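# Set the red cube beside the right-hand blue cube

## Task

Place the red cube on the table near whichever blue cube lies farther toward the robot's right side (the right_arm side, -y). Do not shift that blue cube, and finish with neither gripper touching any cube.

## Robot and tools

Robot: two arms, left_arm and right_arm, each with a two-finger parallel gripper and a wrist camera. The left_arm stands on the +y side of the scene and the right_arm on the -y side. These arm names do not match left and right in the camera pictures.

Frames. In the scene frame the origin sits at table-top height, halfway between the two nominal arm bases, with +x pointing out over the table and +z up. The left_arm base is near (-0.037, +0.271, +0.025) m and the right_arm base near (+0.017, -0.314, +0.014) m, each turned only slightly about z. Each arm reports its hand pose in its own base frame. The fixed cameras and the table are given in the scene frame. Motion offsets are measured along the axes of that arm's current Hand target. The gripper's fingers point along its +z axis and they open and close along its y axis. end_effector_position is the point between the pads, about 1 cm short of the fingertips.

Number layout. A row is always 14 numbers, each in [-1, 1], even when only one arm moves. The first seven are left_arm: dx, dy, dz, rx, ry, rz, opening. The last seven are right_arm, in the same order. The first six numbers of each arm are an offset, not a pose. They are counted from that arm's Hand target as it was when the call began. A value of 1.0 stands for 0.6 m of travel or 180 degrees of turn. rx, ry, rz together form one rotation vector. Opening is absolute: +1 is fully open (0.094 m) and -1 is closed. To leave an arm alone, give it six zeros and repeat its present opening, because a 0 there is itself a command.

execute_actions(actions, cameras): actions is a list of actions. Each action holds up to 15 rows, one per 1/30 s step, and the last row is held if there are fewer. Every row in an action counts from the same start pose, not from the row before it. Repeating an offset in a new action moves the arm further. An empty actions list returns the state plus pictures from all cameras. cameras takes a list of names, ["all"], or [].

move(target, speed, blend, opening_speed, grip_force, blocking, cameras): drives each gripper in a straight line toward its target. target is one 14-number row, or a list of up to 15 rows, and every row counts from the starting Hand targets. speed is given in m/s, from 0.002 to 2.9, with a default of 0.25. Turns are capped at twice that figure in rad/s. blend, in metres, rounds the corners between listed targets; 0 means stop at each one. opening_speed is a rate on the -1 to +1 scale per second, at least 0.2. Use it for slow, gentle closing. grip_force is a per-pad limit in newtons, from 10 to 50, and it stays set once given. Set blocking=false to get the result back early while the move carries on. Paths do not avoid obstacles or the other arm. Avoid routes that pass close to an arm's own base, since the elbow can whip round. The result ends with a move: line: done, off_target, moving, held or fault, plus limits such as paced or held.

wait(seconds, cameras) lets time pass without new commands, from 0 to 3600 s. stop(cameras) brakes a running move. zoom_image(camera, region) enlarges part of the latest image. region is [x0, y0, x1, y1] in pixels, at most 504 by 504. Cameras are cam_head_left, cam_head_right, cam_high, cam_low, cam_left_wrist and cam_right_wrist, each 896x504. read_manual only returns licence text. finished_scene(scene) takes the current scene number and ends the scene for good. Call it only once the cubes are settled and both hands are clear.

Reading results. Hand target is the last commanded pose after clipping, and the next offsets count from it. The gripper often stops a few centimetres short of it because of friction or weight. If so, send the missing distance as a further offset. Each control step limits the commanded turn to 40 degrees from the measured orientation. grip_measured uses the opening scale. With nothing held it reads slightly wide, and on a firmly held cube it reads a little below the cube's width. Joint torques are raw drive outputs and are noisy; the first three wrap at ±28 N m. A line saying joint velocities are within noise means the arm is still. MOTOR HOT warns of heating. At 90 °C the arm folds away and stays idle for the rest of the scene.

Cautions. Do not drop the cube or let go while it is still moving. Do not slam into the table or cubes, and keep the blue target cube from being nudged. Never let anything fall off the table. Keep the two grippers and their wrist cameras apart, since a press between the arms can end the scene. Do not close one gripper on the other's fingers. A wrist-camera cable touching something counts as the hand touching it. To stop a push, command the target back past the gripper. Avoid long stretched-out holds that heat the motors. A loose object may be bumped now and then, so check the final positions with the cameras.

Each tool is called after "Call:" by a JSON object that holds its "fn" and its "kwargs".

## Session

Call:
{"fn": "execute_actions", "kwargs": {"actions": []}}

Scene clock: 0.00 s.
left_arm: end_effector_position=(+0.3993, -0.0016, +0.1059) grip_measured=+1.000 end_effector_quat_wxyz=(+0.600, -0.011, +0.800, +0.012) | right_arm: end_effector_position=(+0.3908, -0.0256, +0.1069) grip_measured=+1.000 end_effector_quat_wxyz=(+0.575, +0.084, +0.809, -0.087)
Joint positions: left_arm=[-0.037 1.549 0.348 0.918 -0.069 -0.013 0.094] | right_arm=[0.071 1.484 0.375 0.763 0.306 0.062 0.094]
Joint velocities: within noise
Joint torques (N m): no reading
Heat: left arm: 30 °C; right arm: 25 °C.
Hand target: left_arm +0.4005, -0.0016, +0.1090; +0.603, -0.011, +0.798, +0.012 | right_arm +0.3911, -0.0258, +0.1078; +0.575, +0.084, +0.809, -0.087
Tool commands: left_gripper/opening=+1.0 right_gripper/opening=+1.0
camera_calibration:
cam_left_wrist: T_world_to_cam=[[0.10793, -0.99097, -0.07959, -0.02169], [-0.48592, 0.01726, -0.87383, 0.32673], [0.86731, 0.13299, -0.47967, -0.19453]] pos_world=[0.32982, -0.00126, 0.19047]
cam_right_wrist: T_world_to_cam=[[-0.19733, -0.98009, 0.02217, 0.05553], [-0.51766, 0.08497, -0.85136, 0.33456], [0.83252, -0.17947, -0.52412, -0.17246]] pos_world=[0.32772, -0.00495, 0.19321]

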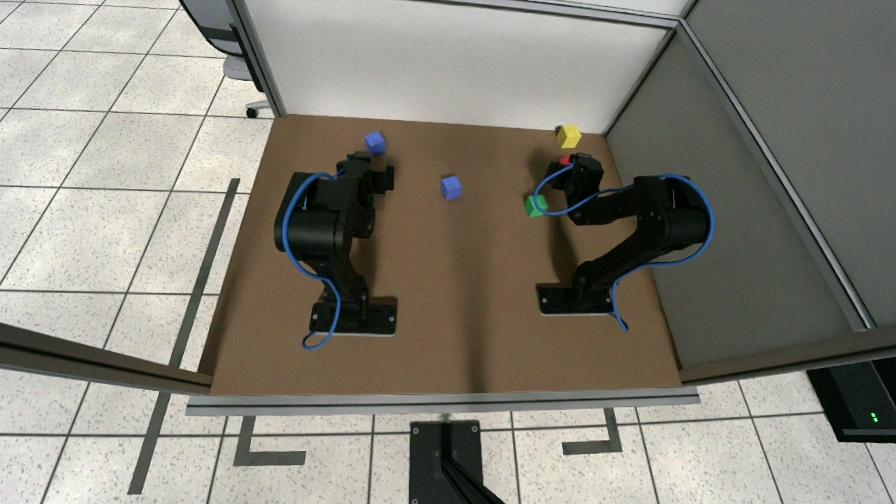

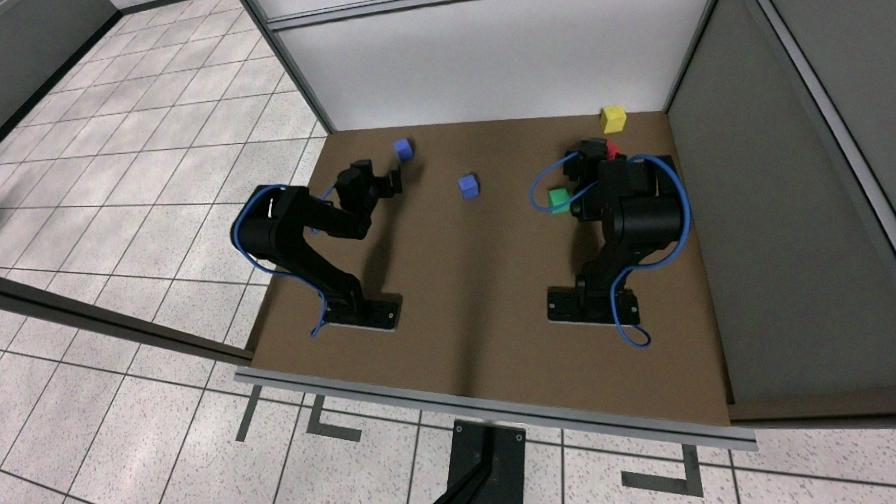

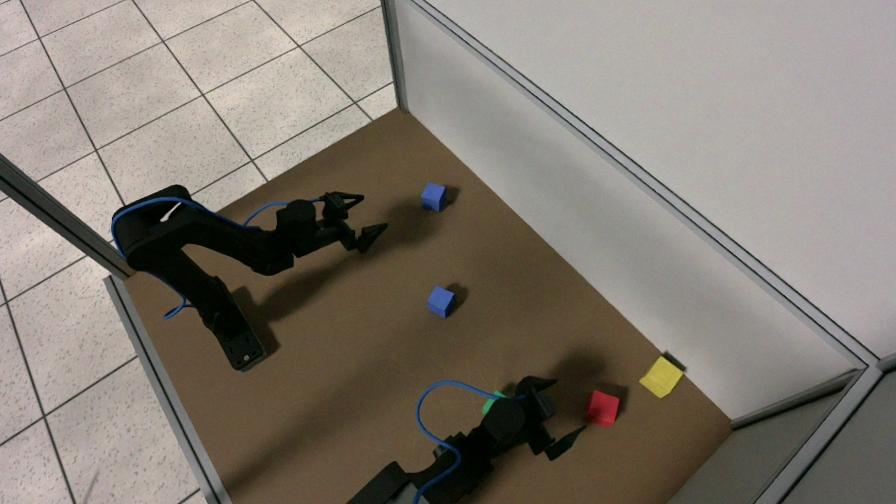

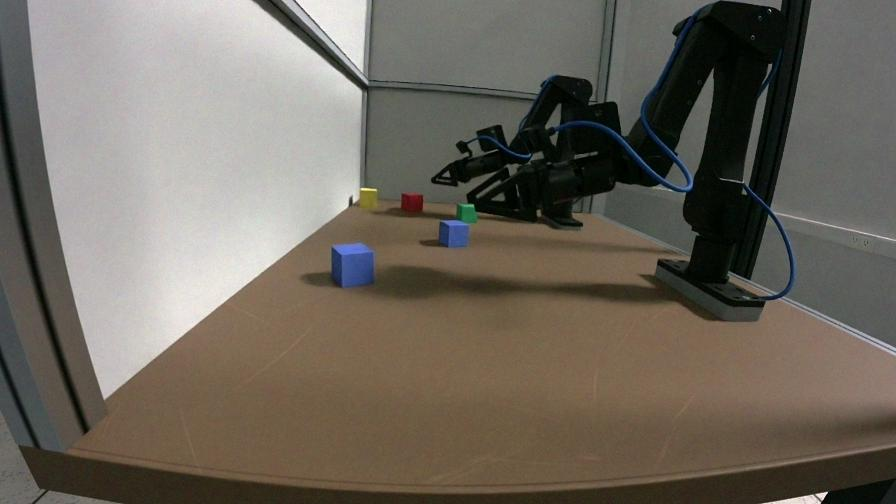

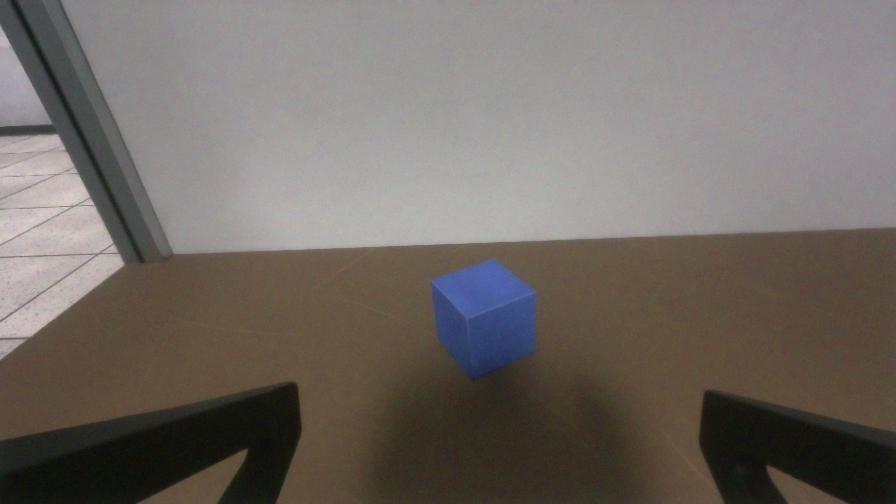

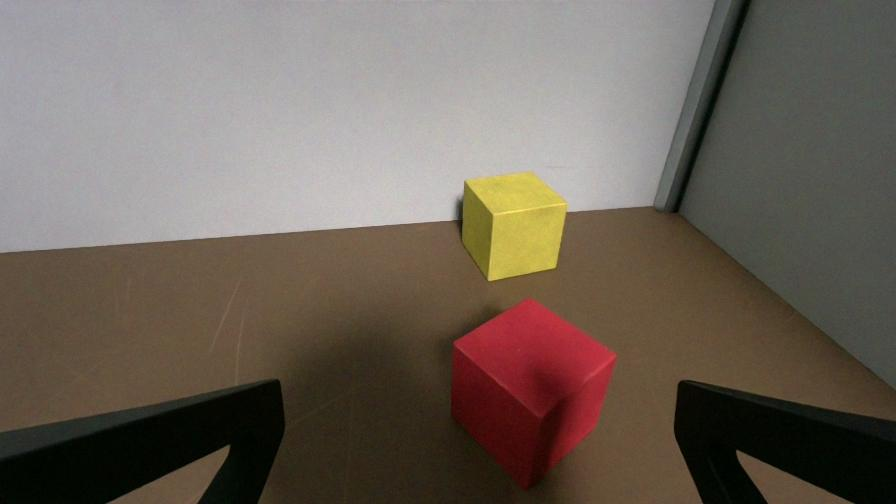

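Call:
{"fn": "move", "kwargs": {"target": [0,0,0,0,0,0,1,-0.0692,-0.0573,0.1485,-0.1632,0.3691,-0.2039,1], "speed": 0.6, "cameras": ["cam_right_wrist","cam_high","cam_head_right"]}}

Scene clock: 30.30 s.
left_arm: end_effector_position=(+0.3993, -0.0016, +0.1059) grip_measured=+1.000 end_effector_quat_wxyz=(+0.600, -0.011, +0.800, +0.012) | right_arm: end_effector_position=(+0.4766, -0.0842, +0.1251) grip_measured=+1.000 end_effector_quat_wxyz=(+0.047, -0.254, +0.966, -0.021)
Joint positions: left_arm=[-0.037 1.549 0.348 0.918 -0.069 -0.013 0.094] | right_arm=[-0.178 2.432 2.531 -1.566 -0.002 -0.692 0.094]
Joint torques (N m): left_arm=[0.06 -5.76 5.03 1.89 -0.04 0.01] | right_arm=[0.36 -10.99 7.46 0.03 0.01 -0.16]
Heat: left arm: 31 °C; right arm: 29 °C.
Hand target: left_arm +0.4005, -0.0016, +0.1090; +0.603, -0.011, +0.798, +0.012 | right_arm +0.4781, -0.0820, +0.1198; -0.001, -0.263, +0.965, +0.000
Off the commanded pose: left_arm 0.003 m, 0 deg | right_arm 0.006 m, 6 deg.
joint sent to its limit (right arm) — joint 4 (wrist pitch), lower limit. The joint targets are off in orientation, not in position.
move: off_target (right_arm)
cam_right_wrist: T_world_to_cam=[[0.48612, -0.87367, 0.01963, -0.30178], [-0.86668, -0.47911, 0.13901, 0.39433], [-0.11205, -0.08459, -0.9901, 0.27156]] pos_world=[0.51889, -0.05176, 0.21998]
Images, in order (width x height): cam_head_right 896x504, cam_high 896x504, cam_right_wrist 896x504.

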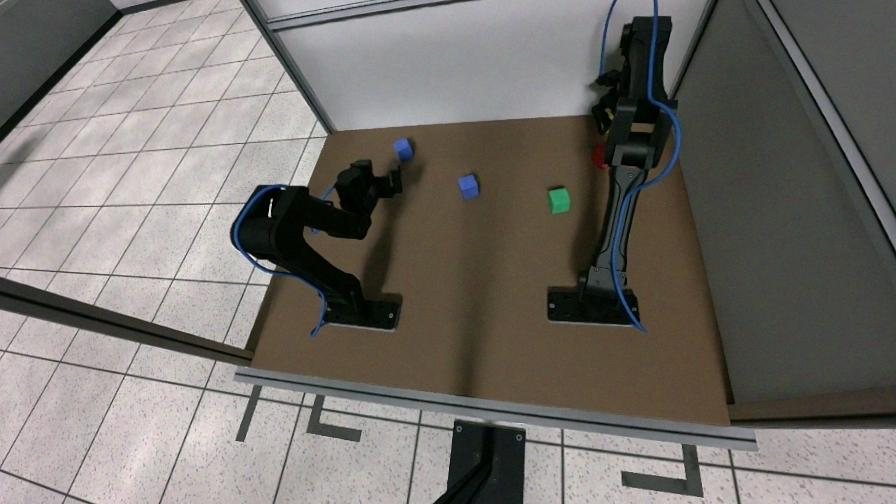

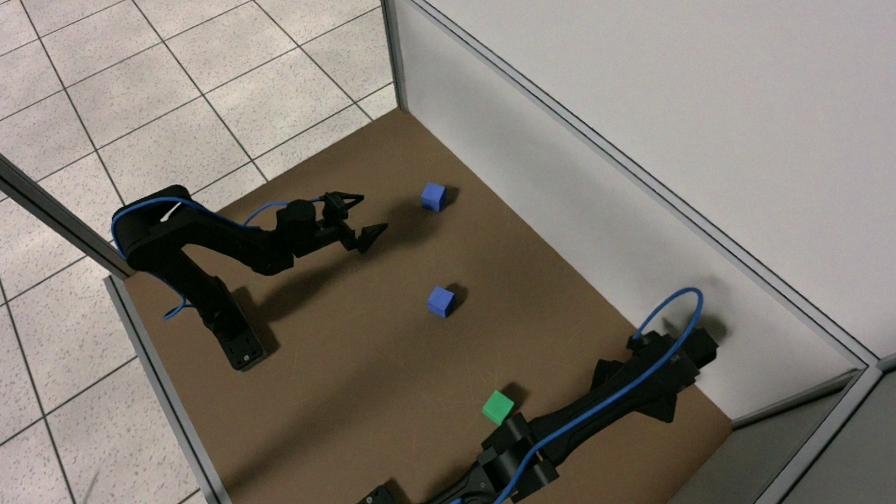

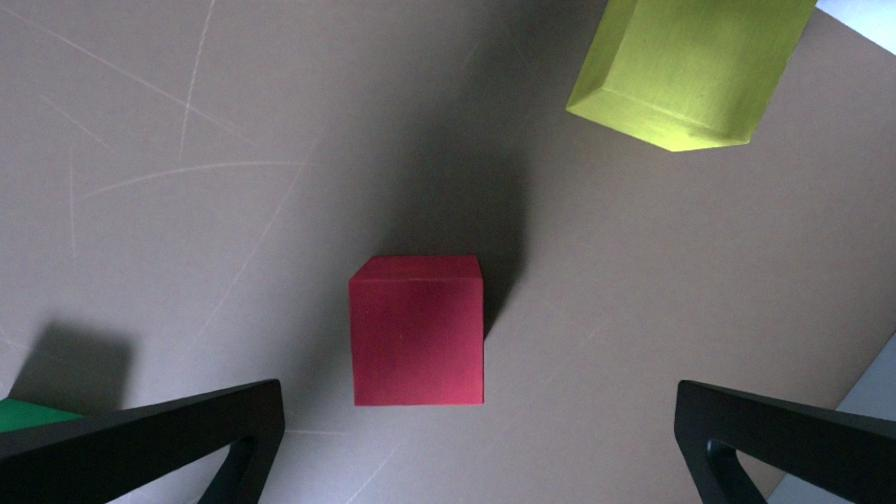

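Call:
{"fn": "move", "kwargs": {"target": [[0,0,0,0,0,0,1,0.0133,0.0218,0.1867,0,0,0,1],[0,0,0,0,0,0,1,0.0133,0.0218,0.1867,0,0,0,-0.1],[0,0,0,0,0,0,1,0.0133,0.0218,0.0,0,0,0,-0.1]], "speed": [0.2,0.2,0.25], "grip_force": 40, "cameras": ["cam_right_wrist","cam_high"]}}

Scene clock: 51.17 s.
left_arm: end_effector_position=(+0.3993, -0.0016, +0.1059) grip_measured=+1.000 end_effector_quat_wxyz=(+0.600, -0.011, +0.800, +0.012) | right_arm: end_effector_position=(+0.4622, -0.0770, +0.1029) grip_measured=+0.067 end_effector_quat_wxyz=(+0.008, -0.259, +0.966, -0.003)
Joint positions: left_arm=[-0.037 1.549 0.348 0.918 -0.069 -0.013 0.094] | right_arm=[-0.167 2.432 2.444 -1.566 -0.001 -0.692 0.05]
Joint torques (N m): left_arm=[0.06 -5.78 5 1.89 -0.03 0.02] | right_arm=[0.35 -15.47 7.42 -0.13 -0.04 0.03]
Heat: left arm: 32 °C; right arm: 30 °C.
Hand target: left_arm +0.4005, -0.0016, +0.1090; +0.603, -0.011, +0.798, +0.012 | right_arm +0.4647, -0.0749, +0.1198; -0.001, -0.263, +0.965, +0.000
Off the commanded pose: left_arm 0.003 m, 0 deg | right_arm 0.017 m, 1 deg.
joint sent to its limit (right arm) — joint 4 (wrist pitch), lower limit. The joint targets are off in orientation, not in position.
grip_force (N): 40, 40
move: off_target (right_arm)
cam_right_wrist: T_world_to_cam=[[0.49446, -0.86852, -0.03425, -0.28601], [-0.84684, -0.49025, 0.20621, 0.37146], [-0.19589, -0.07296, -0.97791, 0.28701]] pos_world=[0.51221, -0.04536, 0.19428]
Images, in order (width x height): cam_high 896x504, cam_right_wrist 896x504.

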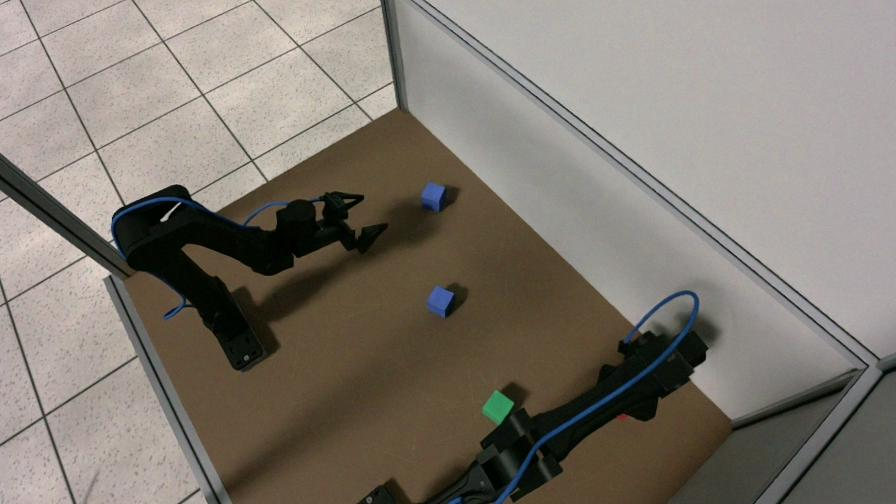

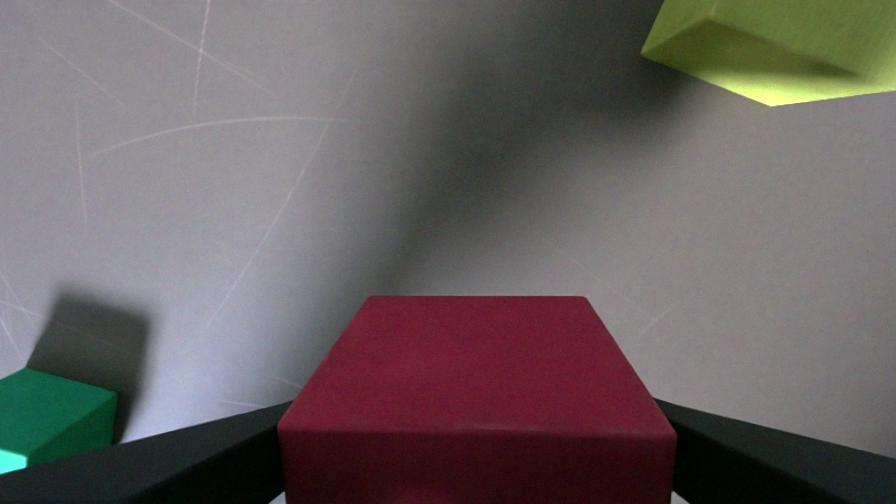

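Call:
{"fn": "move", "kwargs": {"target": [0,0,0,0,0,0,1,-0.1465,0.5466,0,0,0,-0.33,-0.1], "speed": 0.5, "cameras": ["cam_right_wrist","cam_high","cam_head_right","cam_low"]}}

Scene clock: 59.03 s.
left_arm: end_effector_position=(+0.3993, -0.0016, +0.1059) grip_measured=+1.000 end_effector_quat_wxyz=(+0.600, -0.011, +0.800, +0.012) | right_arm: end_effector_position=(+0.3723, +0.2527, +0.1218) grip_measured=+0.067 end_effector_quat_wxyz=(-0.007, +0.704, -0.711, +0.003)
Joint positions: left_arm=[-0.037 1.549 0.348 0.918 -0.069 -0.013 0.094] | right_arm=[0.595 2.331 2.34 -1.565 0.002 -0.966 0.05]
Joint torques (N m): left_arm=[0.06 -5.75 5.01 1.89 -0.03 0.02] | right_arm=[-0.47 -10.95 7.45 -0.14 -0.08 -0.13]
Heat: left arm: 32 °C; right arm: 32 °C.
Hand target: left_arm +0.4005, -0.0016, +0.1090; +0.603, -0.011, +0.798, +0.012 | right_arm +0.3742, +0.2524, +0.1199; +0.001, +0.706, -0.708, -0.001
Off the commanded pose: left_arm 0.003 m, 0 deg | right_arm 0.003 m, 1 deg.
joint sent to its limit (right arm) — joint 4 (wrist pitch), lower limit. The joint targets still meet the commanded pose.
grip_force (N): 40, 40
move: done
cam_right_wrist: T_world_to_cam=[[0.99939, -0.01745, -0.03018, -0.35807], [-0.01064, -0.97712, 0.21244, 0.26407], [-0.0332, -0.21199, -0.97671, 0.28635]] pos_world=[0.37017, 0.31249, 0.21278]
Images, in order (width x height): cam_head_right 896x504, cam_high 896x504, cam_low 896x504, cam_right_wrist 896x504.

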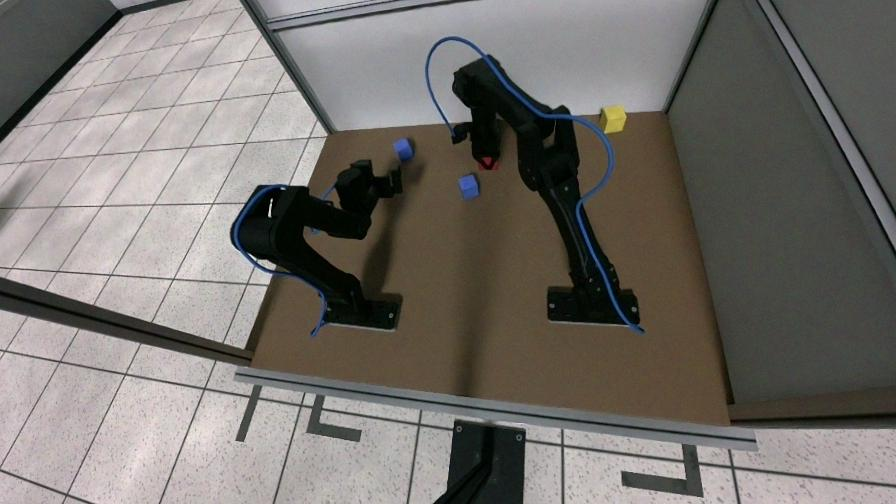

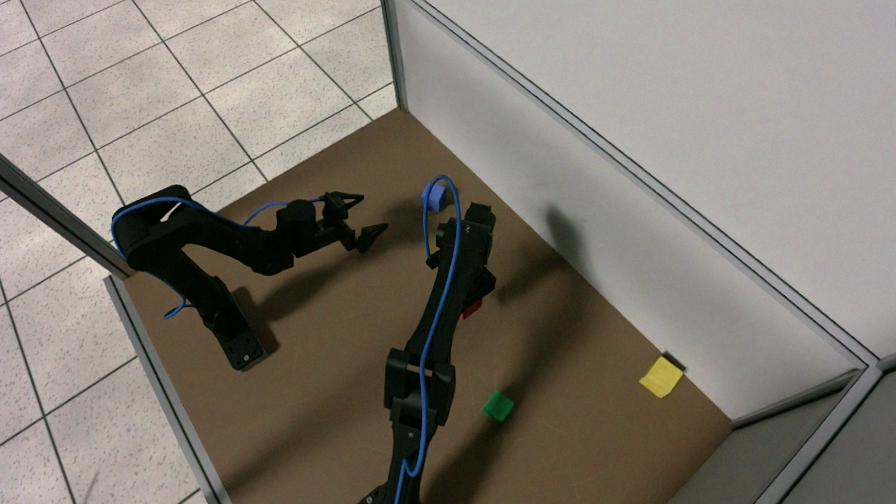

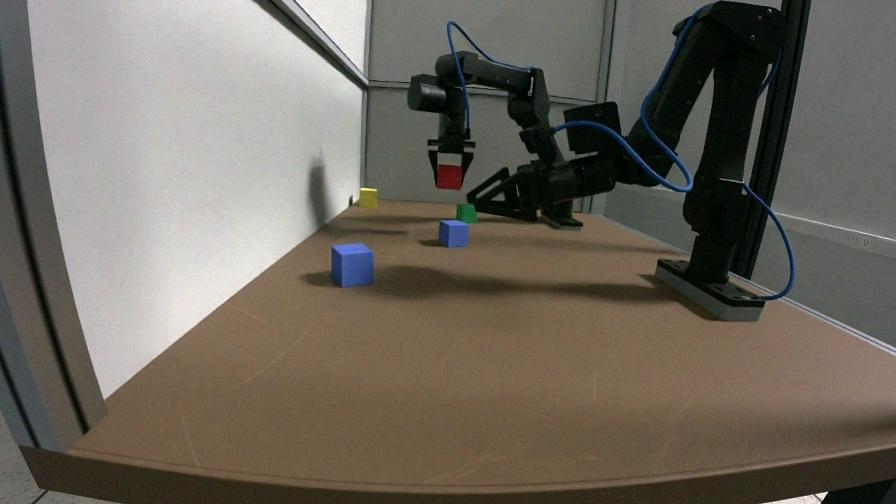

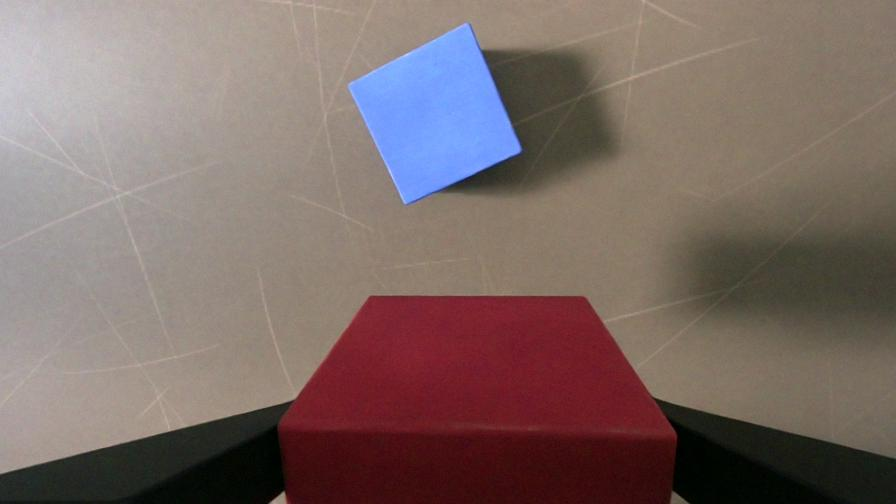

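Call:
{"fn": "move", "kwargs": {"target": [0,0,0,0,0,0,1,0.0107,0.0112,0.188,0,0,0,-0.1], "speed": 0.2, "cameras": ["cam_low","cam_right_wrist"]}}

Scene clock: 70.20 s.
left_arm: end_effector_position=(+0.3993, -0.0016, +0.1059) grip_measured=+1.000 end_effector_quat_wxyz=(+0.600, -0.011, +0.800, +0.012) | right_arm: end_effector_position=(+0.3558, +0.2413, +0.0116) grip_measured=+0.067 end_effector_quat_wxyz=(+0.029, +0.704, -0.709, -0.004)
Joint positions: left_arm=[-0.037 1.549 0.348 0.918 -0.069 -0.013 0.094] | right_arm=[0.595 2.311 1.864 -1.183 0.003 -0.969 0.05]
Joint torques (N m): left_arm=[0.06 -5.76 5.01 1.89 -0.03 0.02] | right_arm=[-0.69 -12.96 3.69 0.58 -0.06 -0.11]
Heat: left arm: 32 °C; right arm: 34 °C.
Hand target: left_arm +0.4005, -0.0016, +0.1090; +0.603, -0.011, +0.798, +0.012 | right_arm +0.3672, +0.2460, +0.0072; +0.001, +0.706, -0.708, -0.001
Off the commanded pose: left_arm 0.003 m, 0 deg | right_arm 0.013 m, 3 deg.
grip_force (N): 40, 40
move: off_target (right_arm)
cam_right_wrist: T_world_to_cam=[[0.99574, -0.01694, -0.09065, -0.34327], [0.00668, -0.96714, 0.25416, 0.26705], [-0.09198, -0.25368, -0.9629, 0.20652]] pos_world=[0.35902, 0.30485, 0.09987]

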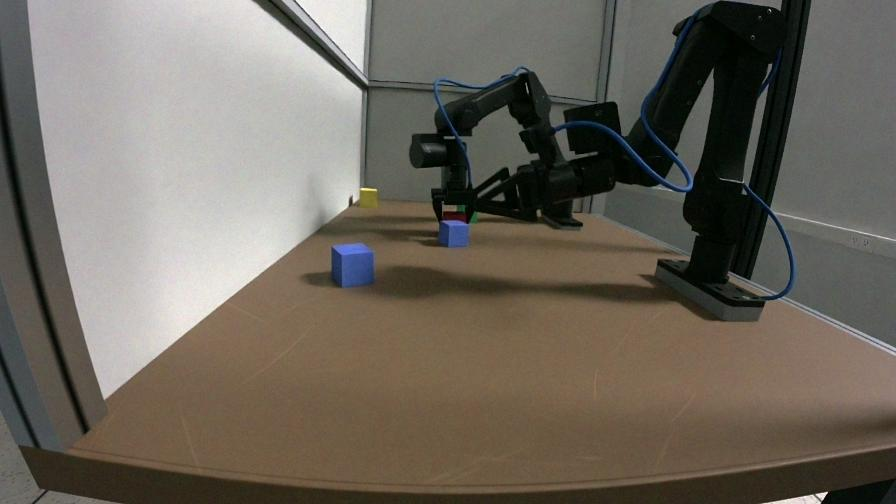

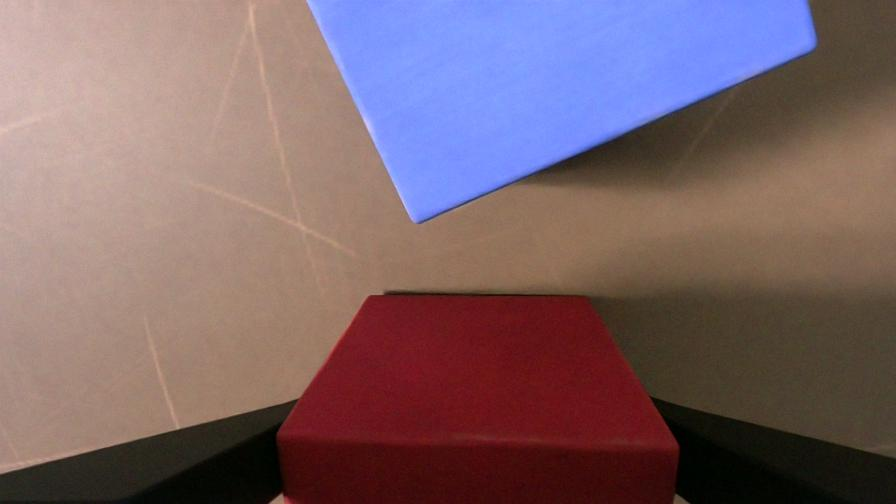

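Call:
{"fn": "move", "kwargs": {"target": [[0,0,0,0,0,0,1,0,0,0.01,0,0,0,-0.1],[0,0,0,0,0,0,1,0,0,0.01,0,0,0,0.8],[0,0,0,0,0,0,1,0,0.015,-0.16,0,0,0,0.8]], "speed": [0.05,0.1,0.2], "opening_speed": 1.5, "cameras": ["cam_low","cam_right_wrist"]}}

Scene clock: 78.10 s.
left_arm: end_effector_position=(+0.3993, -0.0016, +0.1059) grip_measured=+1.000 end_effector_quat_wxyz=(+0.600, -0.011, +0.800, +0.012) | right_arm: end_effector_position=(+0.3580, +0.2426, +0.0960) grip_measured=+0.798 end_effector_quat_wxyz=(+0.007, +0.705, -0.709, +0.001)
Joint positions: left_arm=[-0.037 1.549 0.348 0.918 -0.069 -0.013 0.094] | right_arm=[0.595 2.244 2.09 -1.429 0.004 -0.97 0.084]
Joint torques (N m): left_arm=[0.06 -5.76 5 1.89 -0.03 0.01] | right_arm=[0.31 -12.18 7.54 -0.21 -0.07 0.01]
Heat: left arm: 32 °C; right arm: 33 °C.
Hand target: left_arm +0.4005, -0.0016, +0.1090; +0.603, -0.011, +0.798, +0.012 | right_arm +0.3585, +0.2460, +0.1031; +0.001, +0.706, -0.708, -0.001
Off the commanded pose: left_arm 0.003 m, 0 deg | right_arm 0.008 m, 1 deg.
grip_force (N): 40, 40
move: done; target 2's new opening was sent with right_arm's hand 0.016 m and 3 deg from that target
cam_right_wrist: T_world_to_cam=[[0.99852, -0.01438, -0.05248, -0.34299], [-0.00194, -0.97325, 0.22974, 0.2538], [-0.05438, -0.2293, -0.97184, 0.26992]] pos_world=[0.35765, 0.30397, 0.18601]

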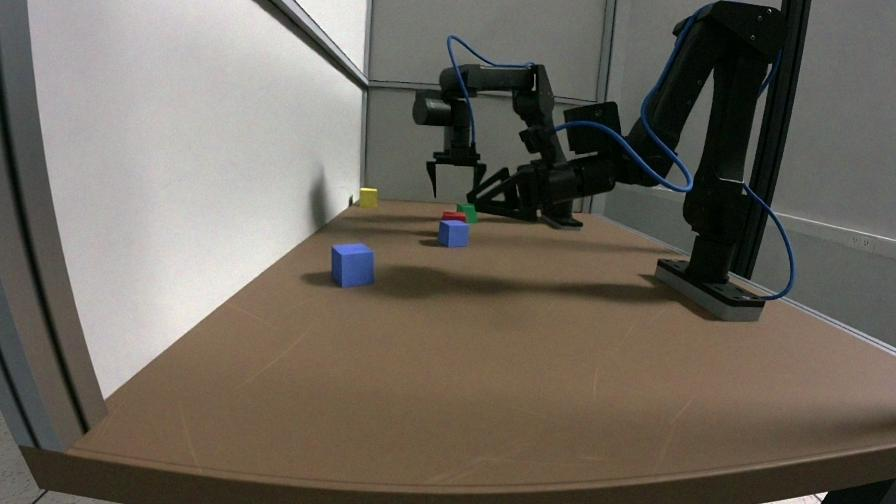

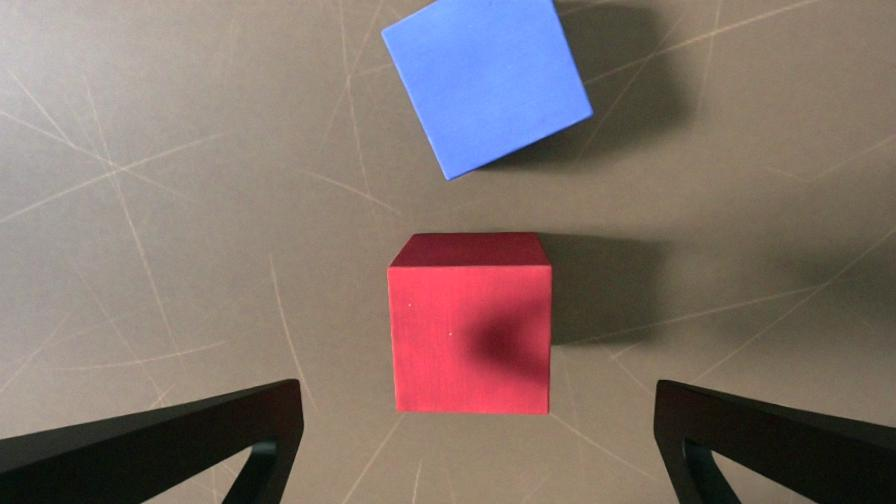

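Call:
{"fn": "finished_scene", "kwargs": {"scene": 2}}

The scene is finished: the task was done.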